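# Fold a skirt in half, waistband over hem

## Task

Fold the skirt once across its middle so the waistband ends up on top, close to level with the hem and barely overhanging it. The result must sit reasonably flat and entirely on the table, with the lower layer smooth. Then release the cloth and pull both hands away.

## Robot and tools

Robot: two arms, left_arm (base near y = +0.291 m) and right_arm (base near y = -0.241 m), both at x of about -0.04 m on the table plane. left_arm has a left hand, right_arm a right hand; each has five fingers.

Scene frame: origin on the table surface halfway between the arms' nominal bases, +x out over the table, +z up, +y toward left_arm. Names like left and right refer to arms, not to image sides. Reported end_effector_position (m) and end_effector_quat_wxyz are in this frame and can be a few cm off.

Hand point: a point 0.15 m out from the wrist face along the fingers and 0.05 m in front of the palm. Its +z runs along straight fingers, +y out of the palm, +x across the palm away from the thumb on the right hand (toward the thumb on the left hand). Straight fingertips extend 0.06-0.07 m past the point along +z and sit 0.06 m behind it along -y. A wrist bracket on the little-finger side can strike things.

Row layout (28 numbers, each in [-1, 1]), one list for both arms: left dx, dy, dz, rx, ry, rz; left little, ring, middle, index, thumb_bend, thumb_turn; left force_limit, speed; then the same 14 for the right arm. Pose numbers are offsets, not poses: they are measured from that arm's Hand target at the start of the action, along the Hand target's own axes (not scene axes). 1.0 equals 0.6 m for dx, dy, dz and 180 degrees for rx, ry, rz, which form one rotation vector. All six zero means re-request the current Hand target. Finger numbers are absolute targets: -1 open/straight, +1 closed; thumb_turn -1 beside the palm, +1 opposite the fingers. force_limit maps -1..+1 to about 0..10 N (thumb motors up to 15 N). speed rises linearly to full at +0.48. No number means 'unchanged': to keep a hand as it is, resend the eight hand numbers of its last executed row (or, before any, its hand_measured plus hand_force_limit and hand_speed). For a gentle closing use speed of -0.94 or below.

Tools:
- execute_actions(actions, cameras): actions is a list of actions; each action is a table of up to 15 rows, one per 1/30 s step, with every row's offsets counted from the same start pose; a short table repeats its last row. Images return only when actions is empty or cameras names some.
- move(target, speed, blend, blocking, cameras): target is one 28-number row or up to 15 rows; every row's offsets count from the Hand targets at the call's start, not from the previous row. speed in m/s (0.002-4.3, default 0.25; rotation at twice that in rad/s), one value or one per target. blend in m rounds corners between targets; 0 stops at each. Paths are straight, end together, last 0.5 to 10 s, and do not avoid obstacles or the other arm. blocking=false returns early while the move continues.
- wait(seconds 0-10, cameras): lets time pass holding commands.
- stop(cameras): brakes a running move.
- zoom_image(camera, region [x0, y0, x1, y1] pixels, at most 504x504): closer look at the latest image of cam_head_left, cam_head_right, cam_high, cam_left_wrist or cam_right_wrist (each 896x504).
- show_instructions(): shows the reference pages.
- finished_scene(scene=1): ends the scene permanently.

Results: per arm Hand target (the commanded pose after clipping; next offsets start here), hand point position and orientation, joint positions, velocities and torques (torques include arm weight and offsets, so they are not contact proof). hand_measured, hand_stopped_by (moving, target, force, stalled, fault) and hand_load_n list six values in motor order; a grip lost shows as load dropping near 0. A move adds a 'move:' line: done, off_target, moving, held or fault, plus limits (paced = clipped, held = steps withheld). Done means within 10 mm and 2 degrees; it says nothing about contact.

Behaviour to expect: arms sag 1-3 cm (sometimes 5 cm) below commands, mostly downward, and respond loosely; a tiny move may not start; if short, send the remaining gap as an offset. Orientation changes are clipped to 40 degrees per step. Fingers keep moving after the action ends until reaching target or force limit, then lock.

Avoid: letting the skirt leave the table; dropping or releasing cloth while it moves; fast contact with the table or anything fixed; driving far below a contact (presses harder); the two hands touching or one gripping the other; paths passing close to an arm's own base (go around it); holding arms outstretched or pushing at unreachable poses, which heats motors (MOTOR HOT warns; at 100 °C the arm drops for 30-60 s). Finish with both hands open and lifted clear of the folded skirt.

Each tool is called after ">>>" as a command line: name --argument value for each argument, lists and objects as JSON in quotes; but a table of rows of numbers goes row by row, as --pt "numbers of a row", without its own name.

Reference images:

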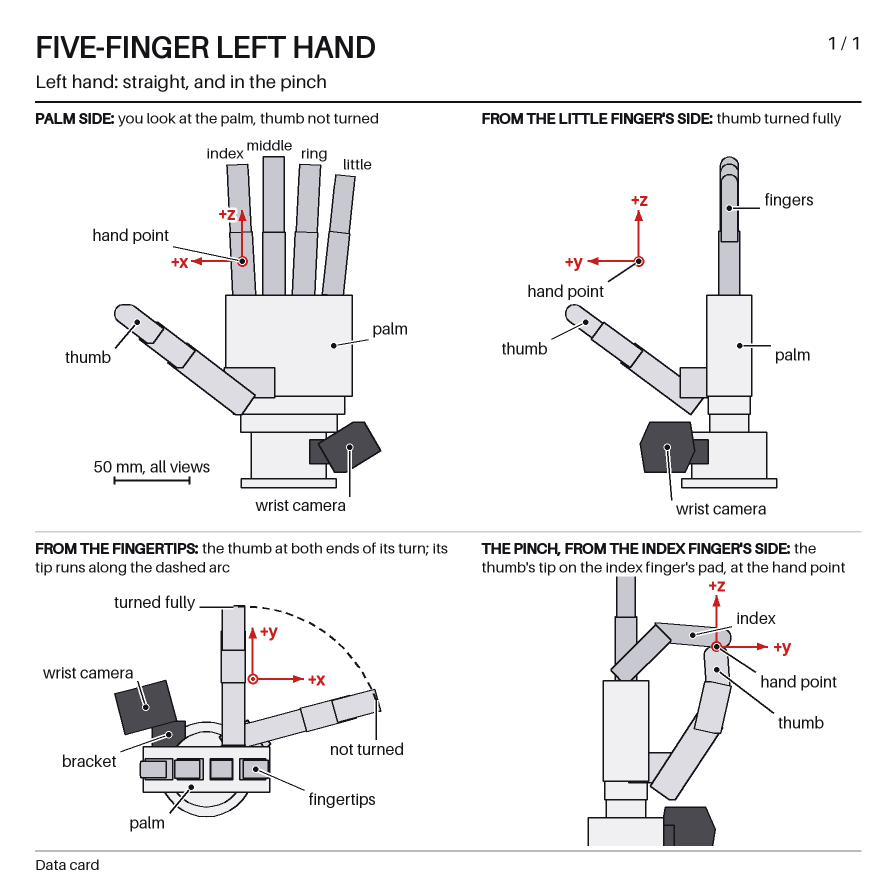

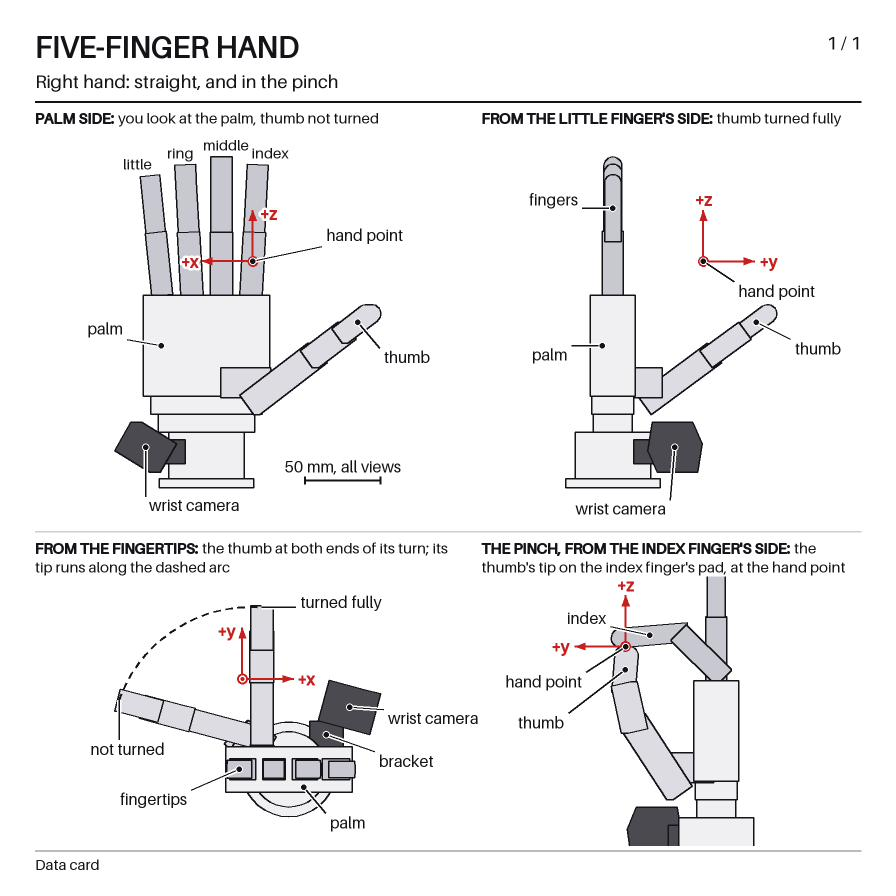

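## Session

>>> execute_actions --actions '[]'

Scene clock: 0.00 s.
left_arm: end_effector_position=(+0.5439, +0.3422, +0.2525) hand_measured=(-1.000, -1.000, -1.000, -1.000, -1.000, -1.000) hand_load_n=(+0.0, +0.0, +0.0, +0.0, +0.0, +0.0) hand_stopped_by=(target, target, target, target, target, target) hand_force_limit=0.00 hand_speed=-0.80 end_effector_quat_wxyz=(+0.466, -0.379, +0.699, +0.389) | right_arm: end_effector_position=(+0.5777, -0.6872, +0.2978) hand_measured=(-1.000, -1.000, -1.000, -1.000, -1.000, -1.000) hand_load_n=(+0.0, +0.0, +0.0, +0.0, +0.0, -0.5) hand_stopped_by=(target, target, target, target, target, target) hand_force_limit=0.00 hand_speed=-0.80 end_effector_quat_wxyz=(+0.412, +0.376, +0.827, -0.071)
Joint positions: left_arm=[-0.265 1.836 1.597 -0.87 -1.272 0.678] | right_arm=[-0.738 1.747 1.608 -0.573 -0.091 1.748]
Joint velocities: within noise
Joint torques (N m): no reading
Heat: left arm: hottest wrist yaw 28 °C; right arm: hottest shoulder 31 °C.
Hand target: left_arm +0.5495, +0.3408, +0.2672; +0.478, -0.388, +0.692, +0.378 | right_arm +0.5826, -0.6914, +0.3023; +0.417, +0.375, +0.825, -0.073

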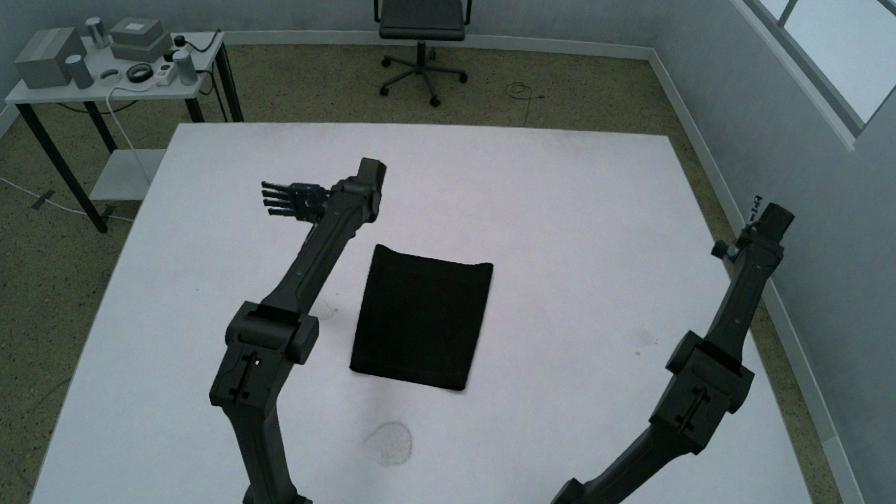

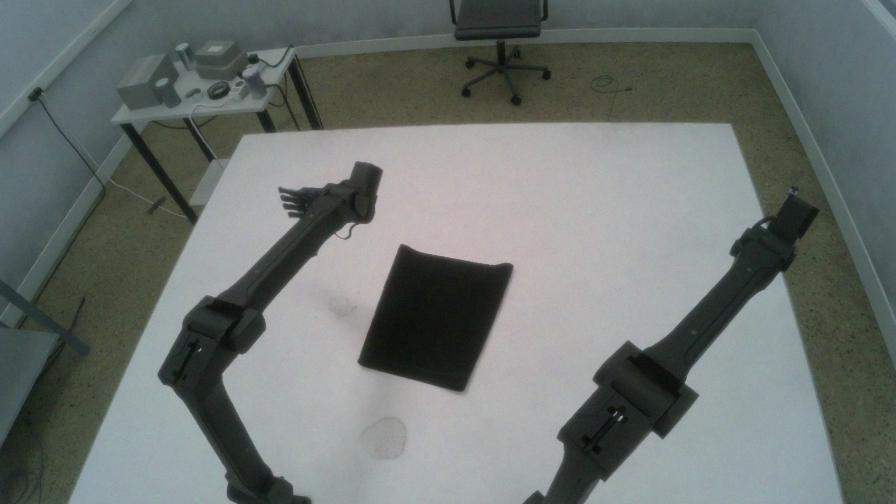

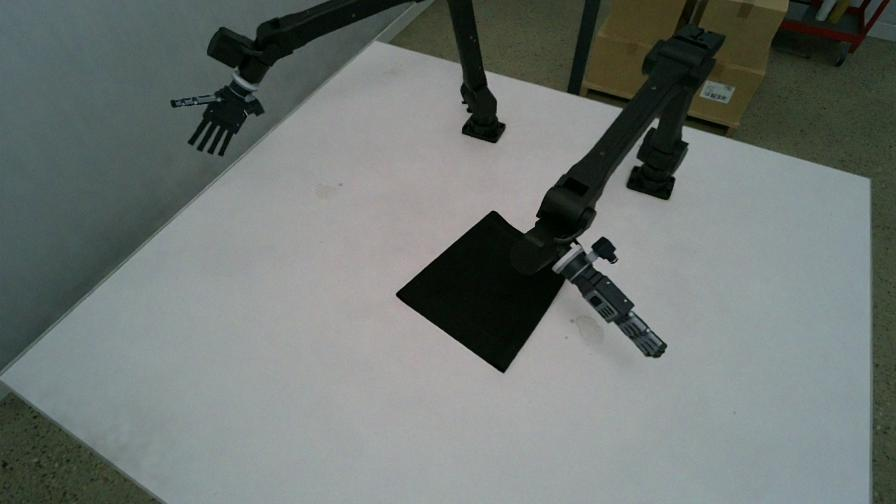

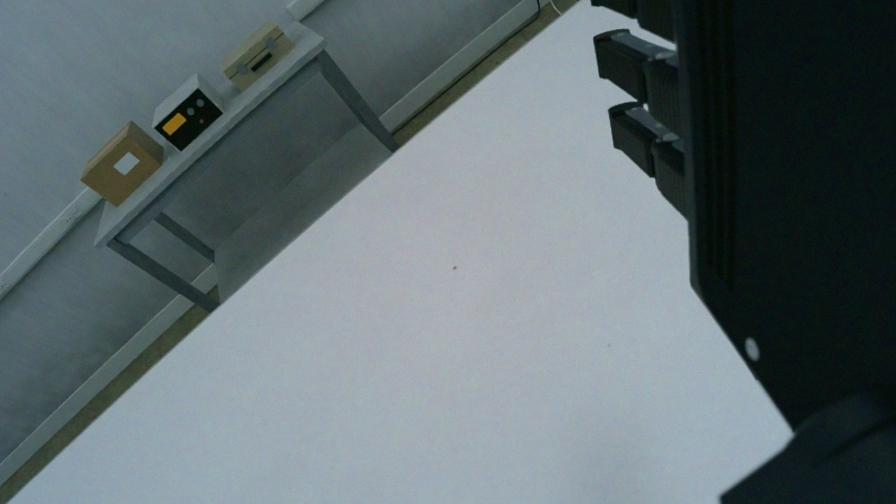

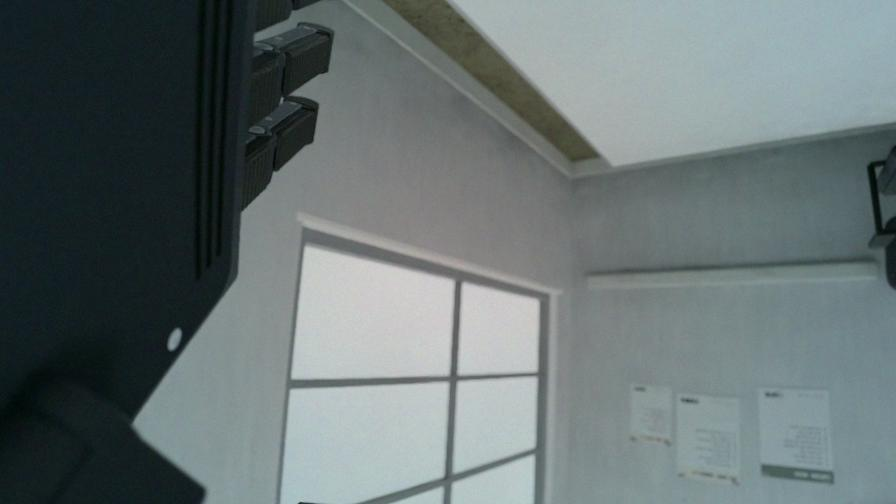

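I'll zoom in on the skirt to find the waistband and hem.

>>> zoom_image --camera "cam_head_left" --region '[330, 230, 510, 400]'

>>> zoom_image --camera "cam_head_right" --region '[340, 230, 530, 400]'

>>> zoom_image --camera "cam_high" --region '[380, 200, 600, 390]'

Scaled by 2.800 from the camera's 896x504 image, which has a finer 1280x720 frame.

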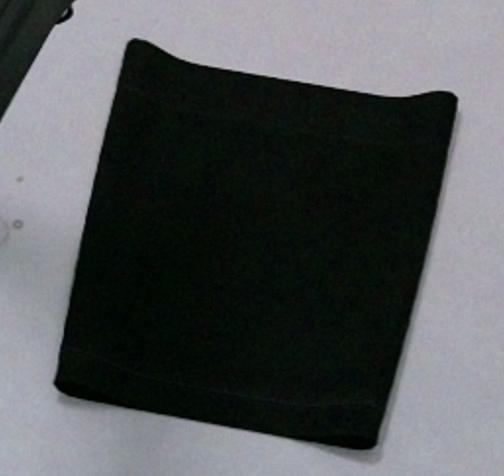

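Scaled by 2.653 from the camera's 896x504 image, which has a finer 1280x720 frame.

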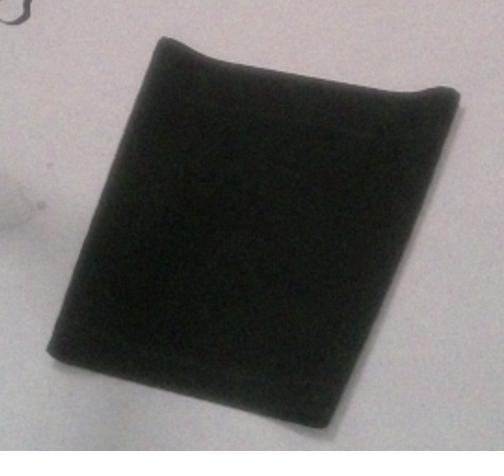

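Scaled by 2.291 from the camera's 896x504 image, which has a finer 1280x720 frame.

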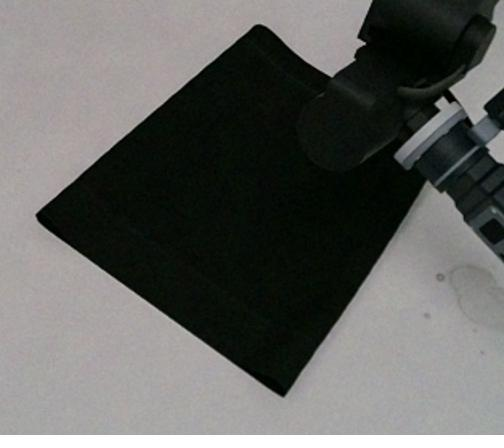

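>>> zoom_image --camera "cam_head_left" --region '[340, 340, 480, 400]'

>>> zoom_image --camera "cam_head_left" --region '[360, 235, 500, 295]'

>>> zoom_image --camera "cam_high" --region '[390, 270, 520, 380]'

>>> zoom_image --camera "cam_high" --region '[450, 200, 580, 300]'

Scaled by 3.600 from the camera's 896x504 image, which has a finer 1280x720 frame.

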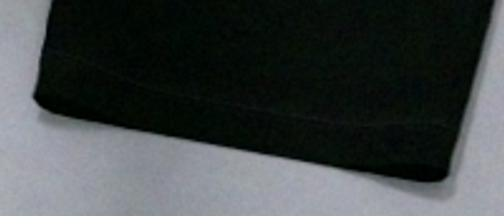

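Scaled by 3.600 from the camera's 896x504 image, which has a finer 1280x720 frame.

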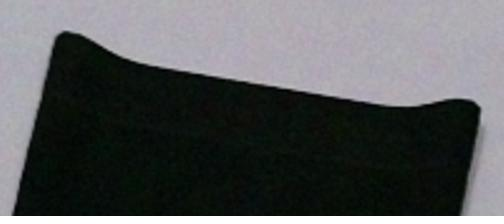

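Scaled by 3.877 from the camera's 896x504 image, which has a finer 1280x720 frame.

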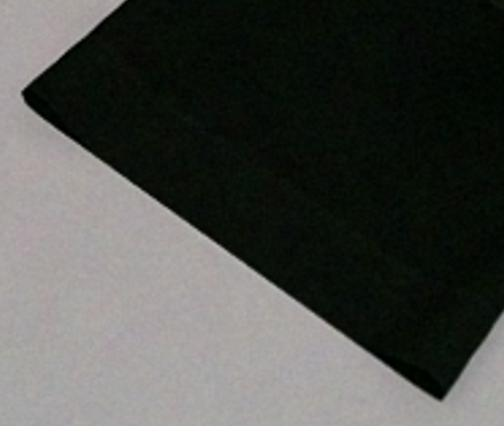

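Scaled by 3.877 from the camera's 896x504 image, which has a finer 1280x720 frame.

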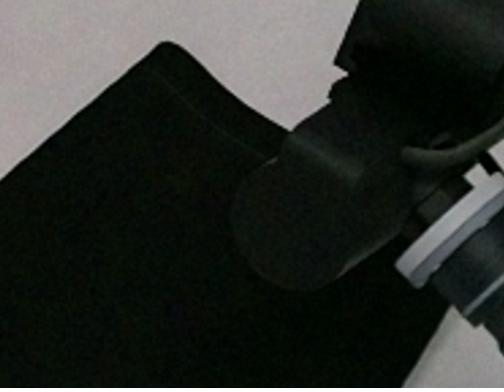

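>>> move --target '[0.2641, 0.2252, -0.4085, 0.2249, 0.3476, -0.2717, -1, -1, -1, -1, -1, 1, 0, 0, 0.8827, 0.3650, -0.6975, -0.0950, -0.0729, -0.6583, -1, -1, -1, -1, -1, 1, 0, 0]' --speed 0.3 --cameras '["all"]'

Scene clock: 9.17 s.
left_arm: end_effector_position=(+0.2950, +0.1560, +0.1891) hand_measured=(-1.000, -1.000, -1.000, -1.000, -1.000, +1.000) hand_load_n=(+0.0, +0.0, +0.0, +0.0, +0.0, +0.0) hand_stopped_by=(target, target, target, target, target, target) hand_force_limit=0.00 hand_speed=0.00 end_effector_quat_wxyz=(+0.264, -0.579, +0.708, -0.307) | right_arm: end_effector_position=(+0.2591, -0.0750, +0.1899) hand_measured=(-1.000, -1.000, -1.000, -1.000, -1.000, +1.000) hand_load_n=(-0.5, +0.0, +0.0, +0.0, +0.0, +0.0) hand_stopped_by=(target, target, target, target, target, target) hand_force_limit=0.00 hand_speed=0.00 end_effector_quat_wxyz=(+0.244, -0.588, +0.698, -0.329)
Joint positions: left_arm=[-0.38 0.832 0.724 -0.637 -0.135 -0.098] | right_arm=[0.687 0.875 0.776 -0.887 0.647 0.676]
Joint torques (N m): left_arm=[1.08 -3.66 8.81 2.03 -0.03 -0.12] | right_arm=[0.62 -4.01 14.19 0.32 0.56 0.13]
Heat: left arm: hottest elbow 29 °C; right arm: hottest shoulder 31 °C.
Hand target: left_arm +0.2998, +0.1497, +0.1997; +0.269, -0.577, +0.699, -0.326 | right_arm +0.2697, -0.0598, +0.2199; +0.269, -0.577, +0.699, -0.326
Off the commanded pose: left_arm 0.013 m, 2 deg | right_arm 0.035 m, 3 deg.
move: off_target (left_arm, right_arm)
camera_calibration:
cam_left_wrist: T_world_to_cam=[[0.571939, -0.414141, 0.708077, -0.23346], [-0.696144, -0.701643, 0.151923, 0.286127], [0.433899, -0.579815, -0.689599, 0.214272], [0, 0, 0, 1]] pos_world=[0.239738, 0.228312, 0.269599]
cam_right_wrist: T_world_to_cam=[[-0.663041, -0.181038, -0.726362, 0.299609], [-0.395987, 0.908264, 0.135092, 0.143014], [0.635272, 0.377202, -0.673905, 0.105707], [0, 0, 0, 1]] pos_world=[0.188132, -0.115527, 0.269541]

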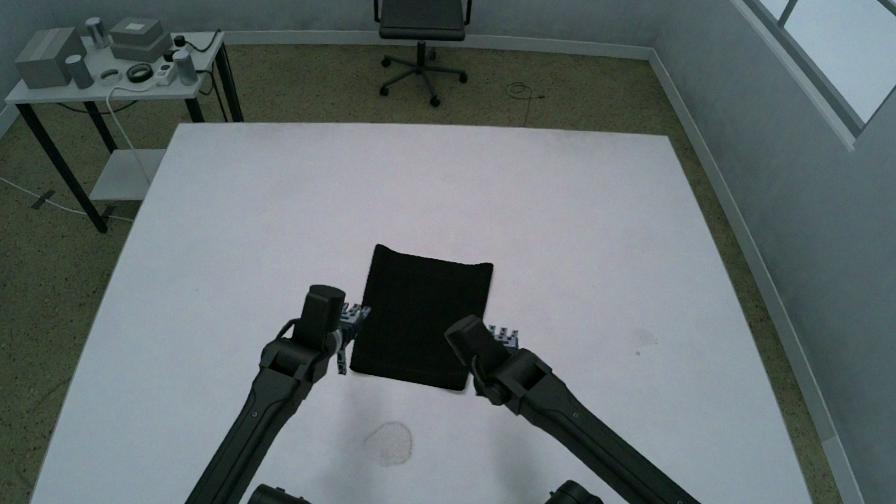

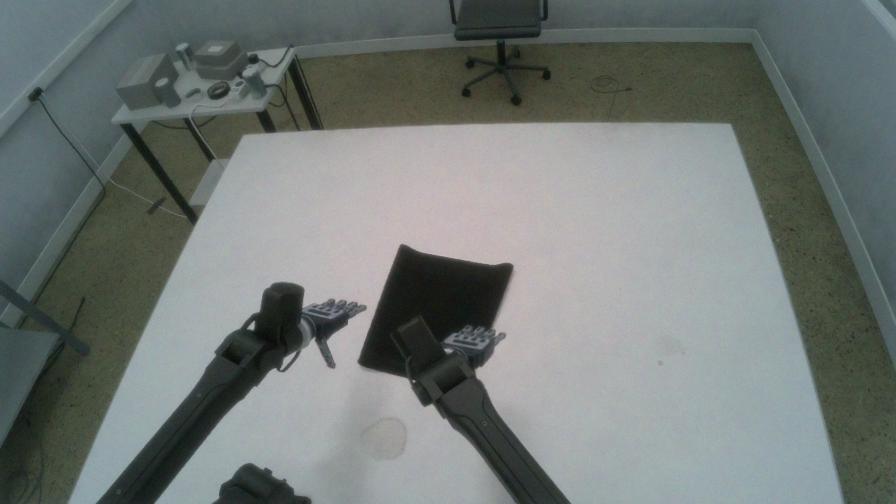

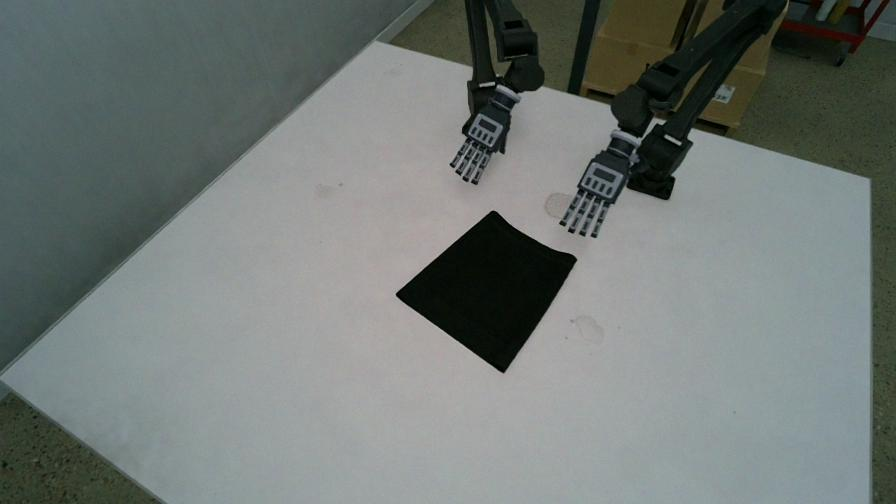

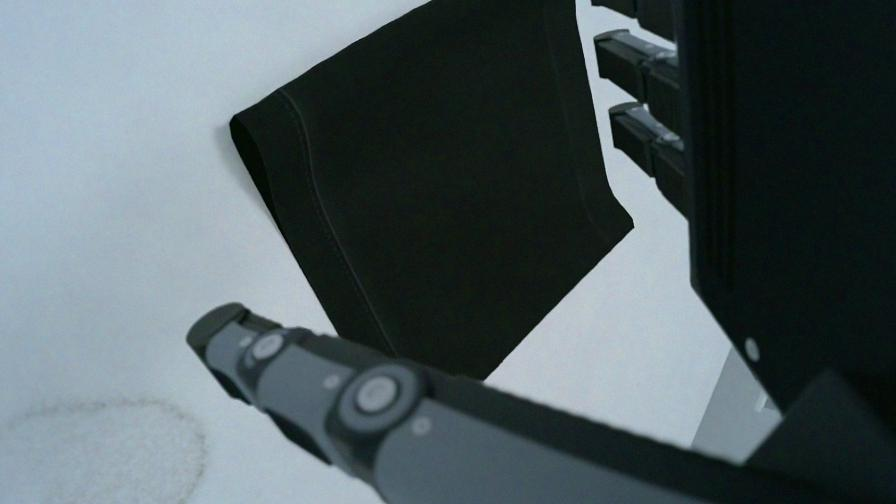

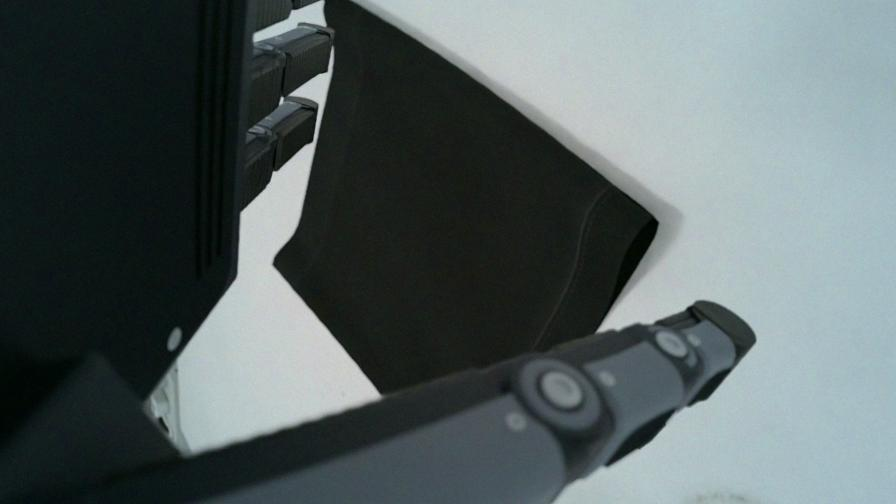

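>>> zoom_image --camera "cam_left_wrist" --region '[200, 60, 460, 380]'

>>> zoom_image --camera "cam_left_wrist" --region '[440, 0, 680, 260]'

>>> zoom_image --camera "cam_right_wrist" --region '[500, 150, 700, 370]'

Scaled by 1.575 from the camera's 896x504 image, which has a finer 1280x720 frame.

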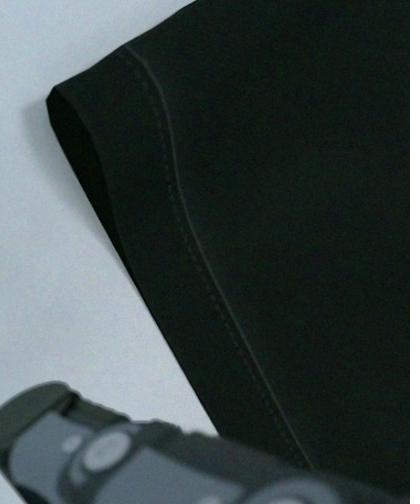

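Scaled by 1.938 from the camera's 896x504 image, which has a finer 1280x720 frame.

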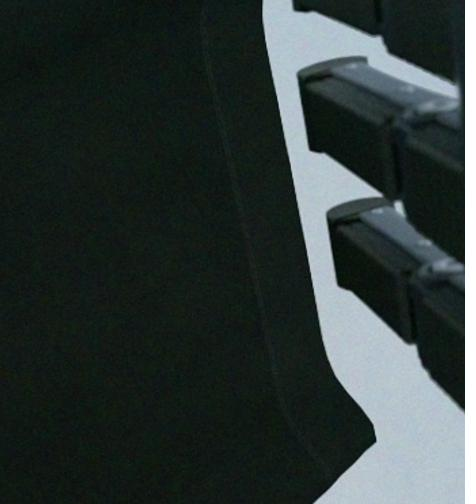

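Scaled by 2.291 from the camera's 896x504 image, which has a finer 1280x720 frame.

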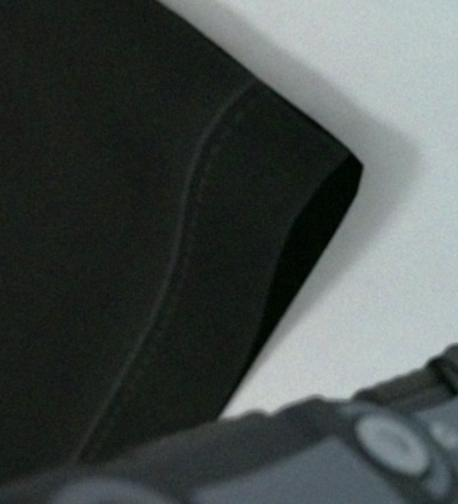

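>>> move --target '[0.0032, 0.0977, 0.1940, 0, 0, 0, 1, 1, -0.2, -0.2, -1, 1, 0, 0, -0.0912, 0.1138, 0.1882, 0, 0, 0, 1, 1, -0.2, -0.2, -1, 1, 0, 0]' --speed 0.15 --cameras '["all"]'

Scene clock: 12.93 s.
left_arm: end_effector_position=(+0.3410, +0.1382, +0.0755) hand_measured=(+1.000, +1.000, -0.200, -0.200, -1.000, +1.000) hand_load_n=(+0.0, +0.0, +0.0, +0.0, +0.0, +0.0) hand_stopped_by=(target, target, target, target, target, target) hand_force_limit=0.00 hand_speed=0.00 end_effector_quat_wxyz=(+0.263, -0.577, +0.705, -0.317) | right_arm: end_effector_position=(+0.3260, -0.0168, +0.1057) hand_measured=(+1.000, +1.000, -0.200, -0.200, -1.000, +1.000) hand_load_n=(+0.0, +0.0, +0.0, +0.0, +0.0, +0.0) hand_stopped_by=(target, target, target, target, target, target) hand_force_limit=0.00 hand_speed=0.00 end_effector_quat_wxyz=(+0.272, -0.574, +0.699, -0.328)
Joint positions: left_arm=[-0.374 1.121 0.562 -0.168 -0.119 -0.099] | right_arm=[0.69 1.192 0.723 -0.458 0.649 0.682]
Joint torques (N m): left_arm=[2.43 -4.48 7.75 1.96 0.03 0.03] | right_arm=[0.5 -7.06 7.3 1.51 0.49 0.1]
Heat: left arm: hottest elbow 30 °C; right arm: hottest shoulder 31 °C.
Hand target: left_arm +0.3500, +0.1381, +0.0800; +0.269, -0.577, +0.699, -0.326 | right_arm +0.3218, -0.0141, +0.0950; +0.269, -0.577, +0.699, -0.326
Off the commanded pose: left_arm 0.010 m, 1 deg | right_arm 0.012 m, 1 deg.
move: off_target (right_arm)
camera_calibration:
cam_left_wrist: T_world_to_cam=[[0.560425, -0.40544, 0.722179, -0.185123], [-0.701825, -0.695462, 0.154189, 0.323818], [0.439733, -0.593254, -0.674302, 0.104366], [0, 0, 0, 1]] pos_world=[0.285118, 0.212062, 0.154137]
cam_right_wrist: T_world_to_cam=[[-0.628119, -0.148591, -0.763798, 0.286518], [-0.400714, 0.903198, 0.153822, 0.127494], [0.667004, 0.402684, -0.626858, -0.0303784], [0, 0, 0, 1]] pos_world=[0.251319, -0.0603456, 0.180188]

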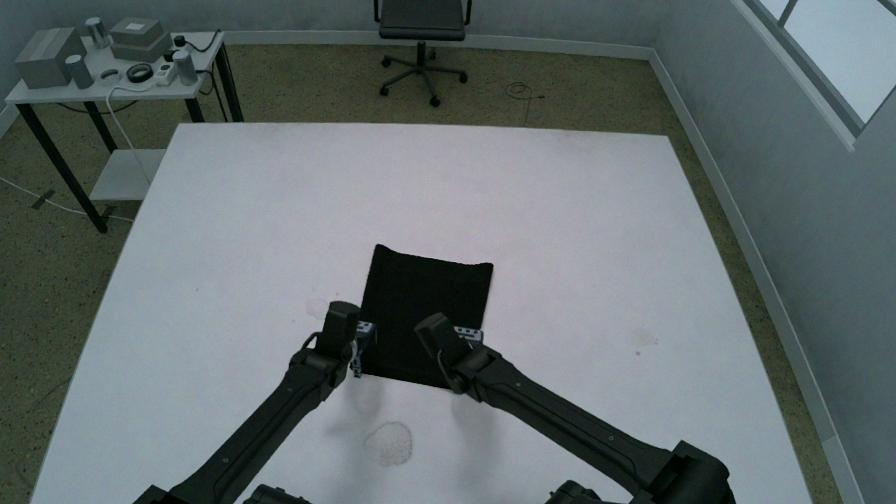

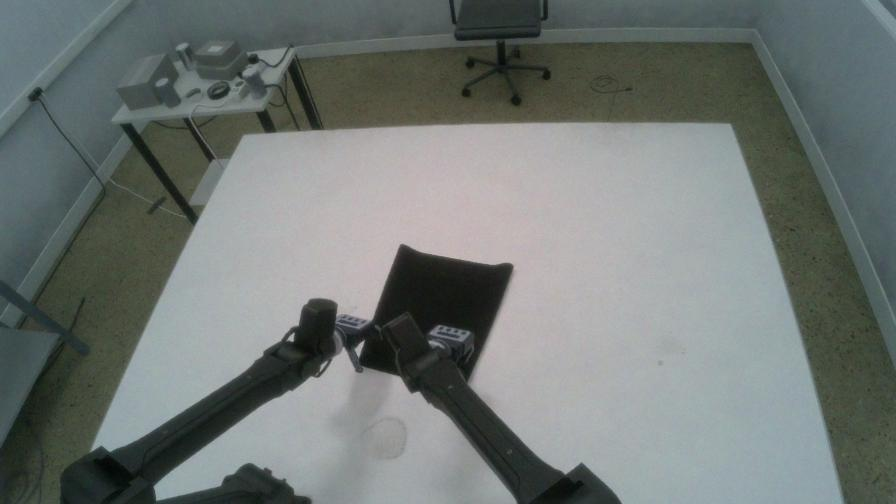

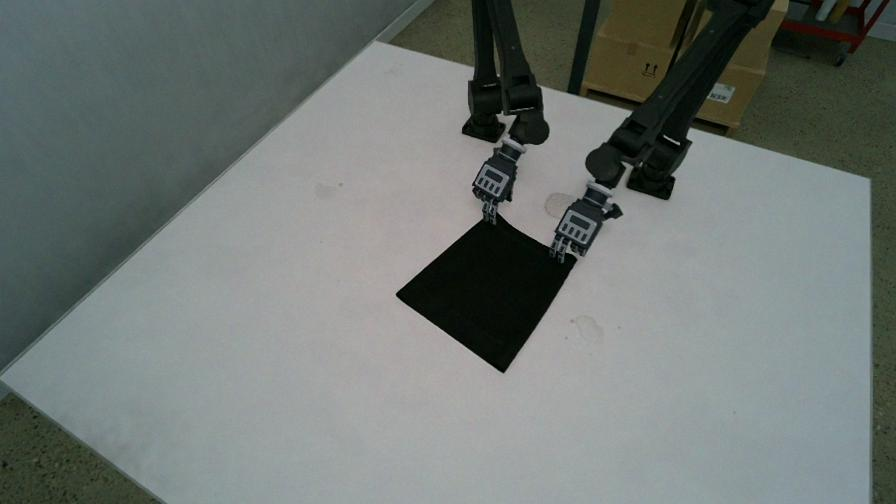

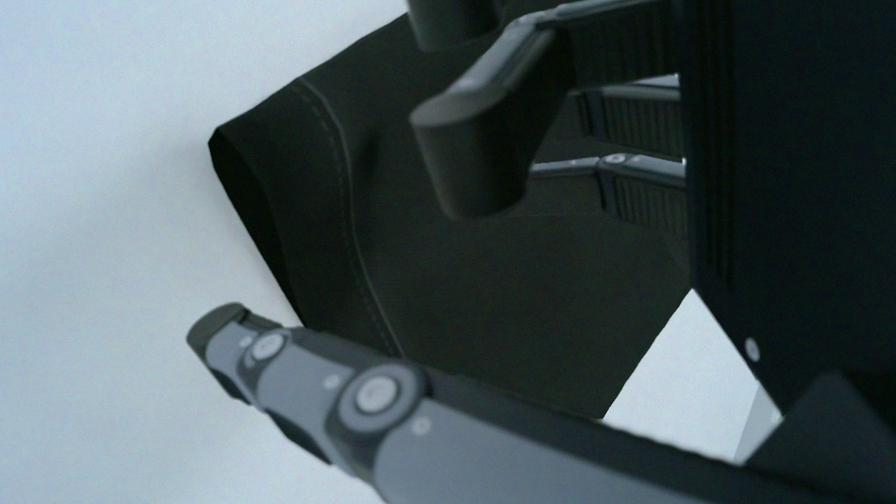

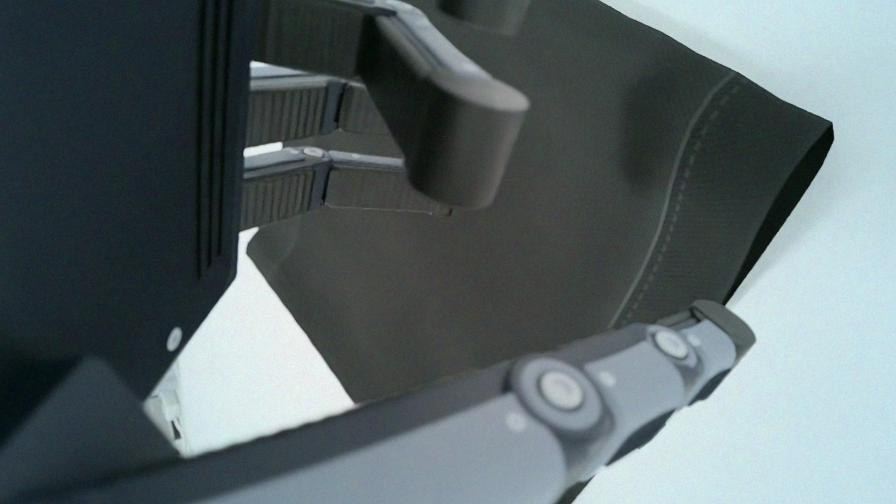

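>>> move --target '[0, 0.0613, 0.0514, 0, 0, 0, 1, 1, -0.2, -0.2, -1, 1, 0, 0, 0.0025, 0.0914, 0.0597, 0, 0, 0, 1, 1, -0.2, -0.2, -1, 1, 0, 0]' --speed 0.08 --cameras '["all"]'

Scene clock: 19.93 s.
left_arm: end_effector_position=(+0.3450, +0.1367, +0.0336) hand_measured=(+1.000, +1.000, -0.200, -0.200, -1.000, +1.000) hand_load_n=(+0.0, +0.0, -0.5, +0.0, +0.0, +0.0) hand_stopped_by=(target, target, target, target, target, target) hand_force_limit=0.00 hand_speed=0.00 end_effector_quat_wxyz=(+0.267, -0.575, +0.702, -0.323) | right_arm: end_effector_position=(+0.3215, -0.0158, +0.0429) hand_measured=(+1.000, +1.000, -0.200, -0.200, -1.000, +1.000) hand_load_n=(+0.0, +0.0, +0.0, +0.0, +0.0, +0.0) hand_stopped_by=(target, target, target, target, target, target) hand_force_limit=0.00 hand_speed=0.00 end_effector_quat_wxyz=(+0.274, -0.573, +0.699, -0.330)
Joint positions: left_arm=[-0.374 1.232 0.496 0.023 -0.119 -0.099] | right_arm=[0.703 1.303 0.616 -0.244 0.66 0.695]
Joint torques (N m): left_arm=[2.67 -4.78 6.46 1.98 0.04 0.05] | right_arm=[0.67 -7.18 6.01 1.48 0.44 0.13]
Heat: left arm: hottest elbow 30 °C; right arm: hottest shoulder 31 °C.
Hand target: left_arm +0.3498, +0.1382, +0.0319; +0.269, -0.577, +0.699, -0.326 | right_arm +0.3140, -0.0140, +0.0301; +0.269, -0.576, +0.700, -0.326
Off the commanded pose: left_arm 0.005 m, 1 deg | right_arm 0.015 m, 1 deg.
move: off_target (right_arm)
camera_calibration:
cam_left_wrist: T_world_to_cam=[[0.550295, -0.40167, 0.732009, -0.154983], [-0.703882, -0.694742, 0.147929, 0.332862], [0.449139, -0.596652, -0.665041, 0.0703461], [0, 0, 0, 1]] pos_world=[0.287987, 0.210974, 0.110992]
cam_right_wrist: T_world_to_cam=[[-0.624442, -0.147315, -0.767053, 0.234828], [-0.400329, 0.903617, 0.152356, 0.134321], [0.670678, 0.402211, -0.623231, -0.0684511], [0, 0, 0, 1]] pos_world=[0.246318, -0.0592489, 0.117]

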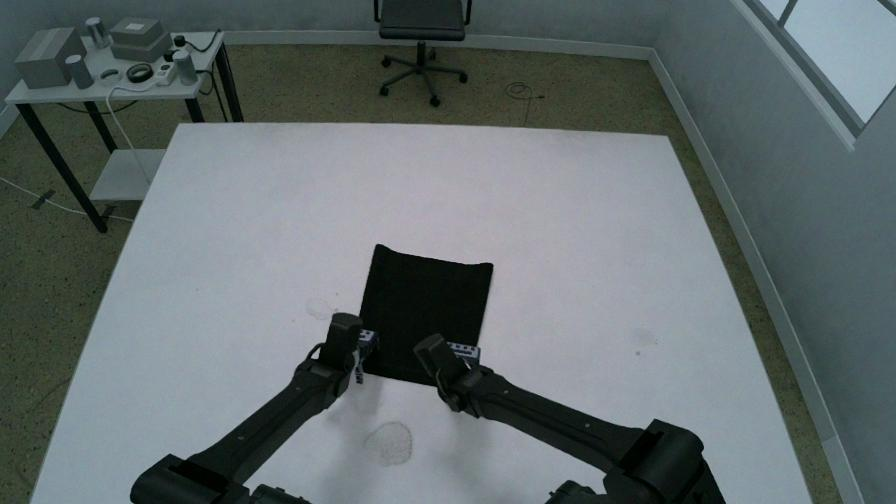

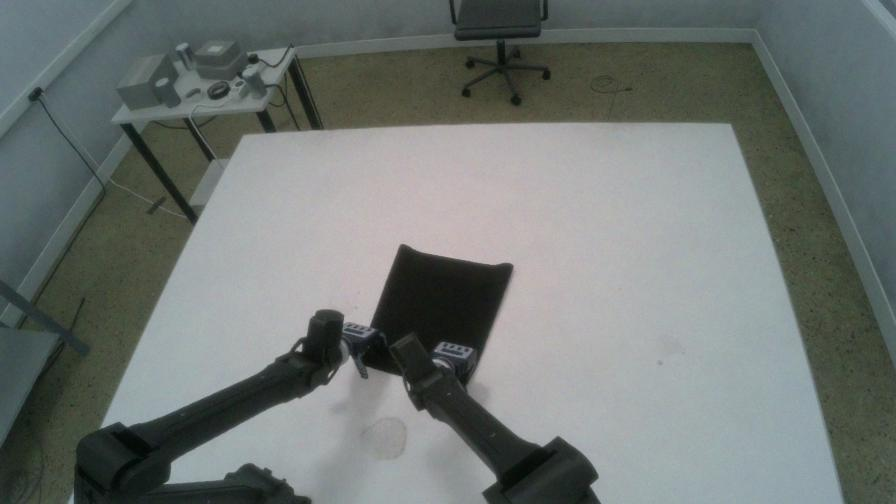

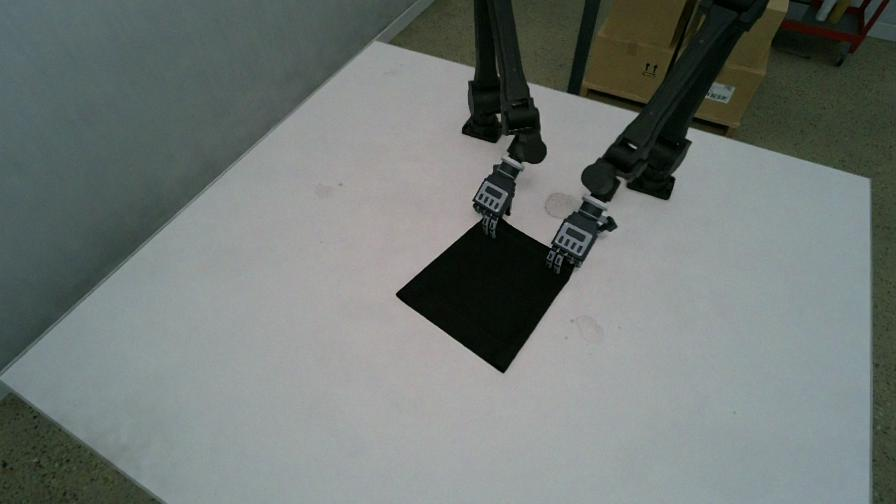

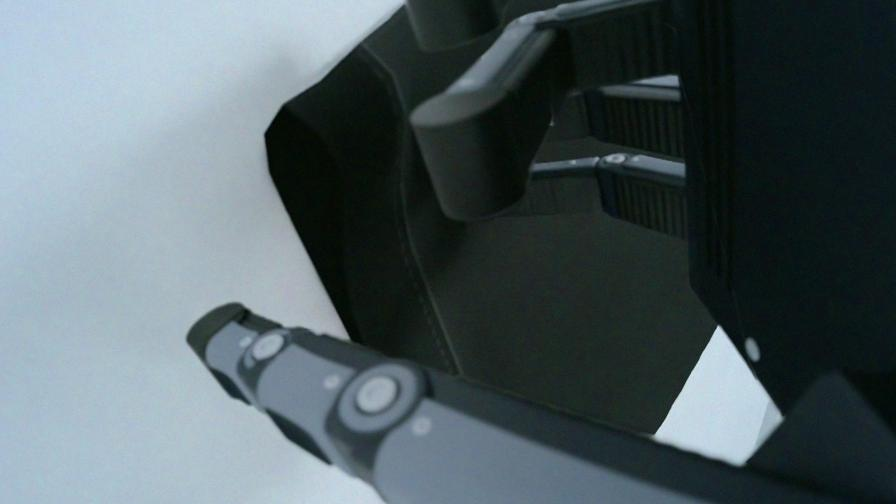

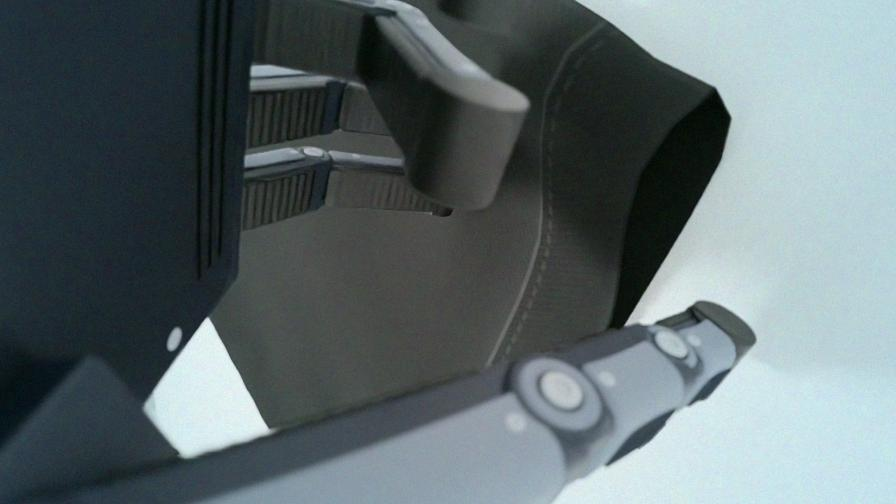

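>>> move --target '[-0.0230, -0.0130, -0.0270, 0.0556, 0, 0, 1, 1, -0.1, -0.1, -0.5, 1, 0, 0, 0.0367, -0.0043, -0.0263, 0.0556, 0, 0, 1, 1, -0.1, -0.1, -0.5, 1, 0, 0]' --speed 0.08 --cameras '["cam_high", "cam_left_wrist", "cam_right_wrist"]'

Scene clock: 24.67 s.
left_arm: end_effector_position=(+0.3376, +0.1509, +0.0379) hand_measured=(+1.000, +1.000, -0.100, -0.100, -0.500, +1.000) hand_load_n=(+0.0, +0.0, +0.0, +0.0, +0.0, +0.0) hand_stopped_by=(target, target, target, target, target, target) hand_force_limit=0.00 hand_speed=0.00 end_effector_quat_wxyz=(+0.305, -0.559, +0.674, -0.374) | right_arm: end_effector_position=(+0.3059, -0.0339, +0.0449) hand_measured=(+1.000, +1.000, -0.100, -0.100, -0.500, +1.000) hand_load_n=(+0.0, +0.5, +0.0, +0.0, +0.0, +0.0) hand_stopped_by=(target, target, target, target, target, target) hand_force_limit=0.00 hand_speed=0.00 end_effector_quat_wxyz=(+0.317, -0.542, +0.677, -0.384)
Joint positions: left_arm=[-0.344 1.164 0.367 0.23 -0.108 -0.077] | right_arm=[0.766 1.233 0.478 -0.061 0.808 0.67]
Joint torques (N m): left_arm=[2.55 -5.6 6.37 2.11 0.02 0.19] | right_arm=[0.67 -7.65 5.7 1.57 0.58 -0.19]
Heat: left arm: hottest elbow 31 °C; right arm: hottest shoulder 31 °C.
Hand target: left_arm +0.3452, +0.1529, +0.0484; +0.318, -0.551, +0.668, -0.386 | right_arm +0.2995, -0.0338, +0.0420; +0.318, -0.551, +0.668, -0.386
Off the commanded pose: left_arm 0.013 m, 2 deg | right_arm 0.007 m, 1 deg.
move: off_target (left_arm)
camera_calibration:
cam_left_wrist: T_world_to_cam=[[0.445151, -0.369317, 0.815748, -0.120943], [-0.714575, -0.69552, 0.0750556, 0.343253], [0.53965, -0.616325, -0.573517, 0.0539565], [0, 0, 0, 1]] pos_world=[0.27, 0.227328, 0.103841]
cam_right_wrist: T_world_to_cam=[[-0.50129, -0.157298, -0.850862, 0.189763], [-0.400615, 0.913787, 0.0670941, 0.148485], [0.766952, 0.374501, -0.521088, -0.0845293], [0, 0, 0, 1]] pos_world=[0.219442, -0.0741784, 0.107452]
Images, in order (width x height): cam_high 896x504, cam_left_wrist 896x504, cam_right_wrist 896x504.

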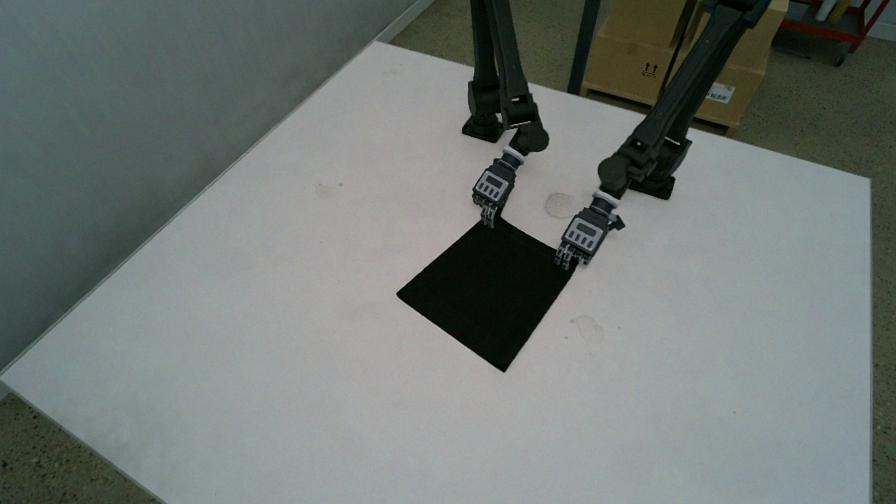

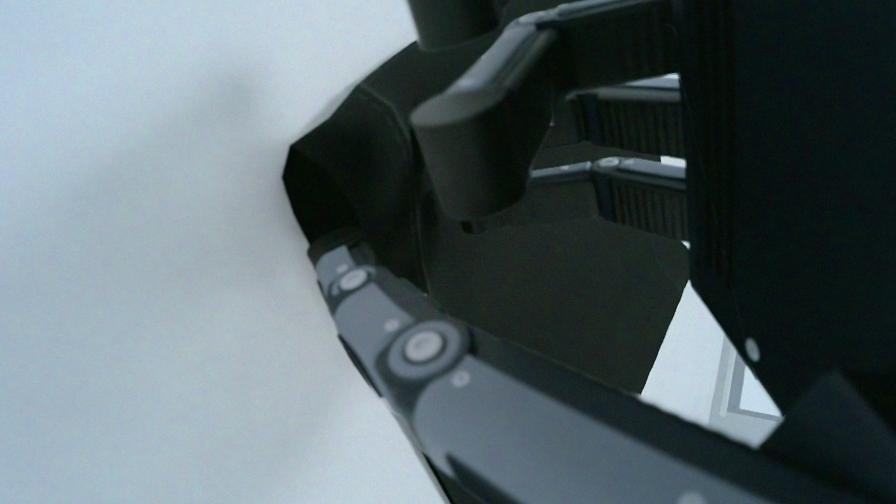

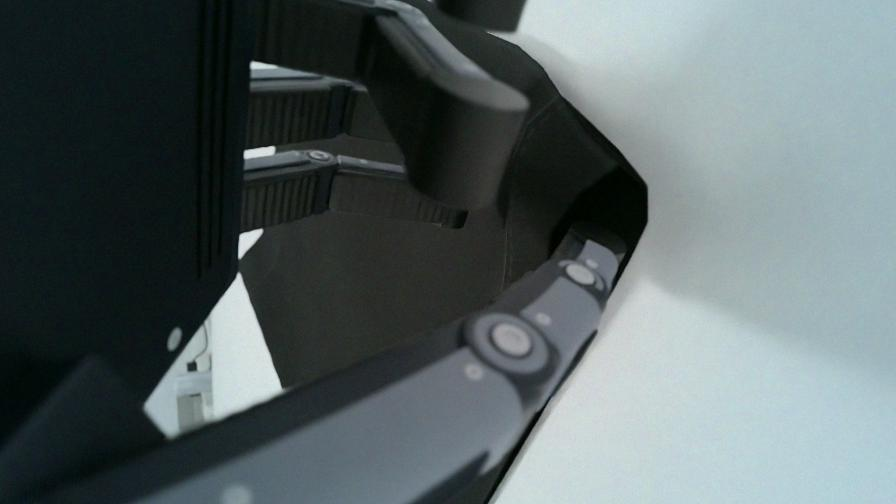

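>>> zoom_image --camera "cam_left_wrist" --region '[230, 60, 560, 340]'

>>> zoom_image --camera "cam_right_wrist" --region '[400, 60, 730, 340]'

>>> zoom_image --camera "cam_high" --region '[460, 130, 640, 290]'

Scaled by 1.527 from the camera's 896x504 image, which has a finer 1280x720 frame.

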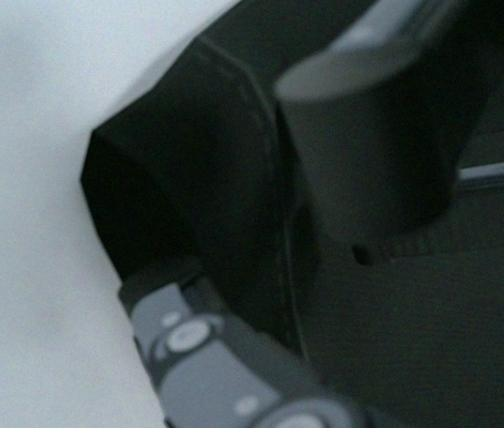

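Scaled by 1.527 from the camera's 896x504 image, which has a finer 1280x720 frame.

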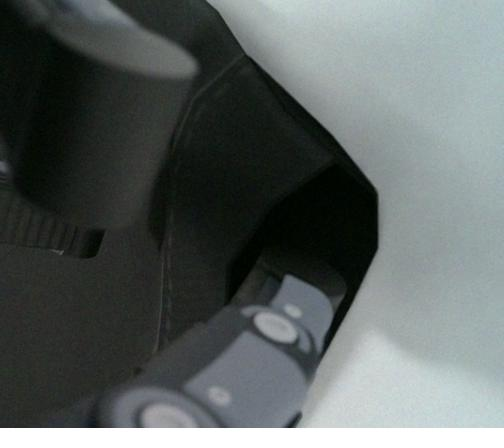

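Scaled by 2.800 from the camera's 896x504 image, which has a finer 1280x720 frame.

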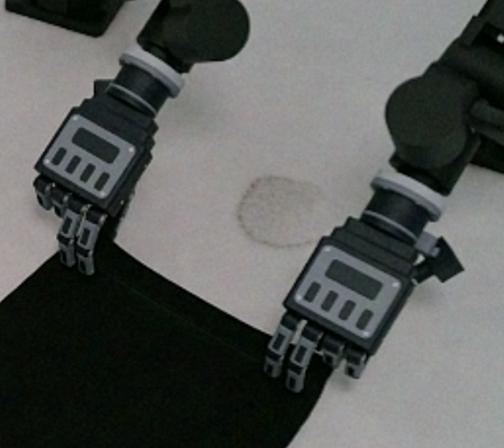

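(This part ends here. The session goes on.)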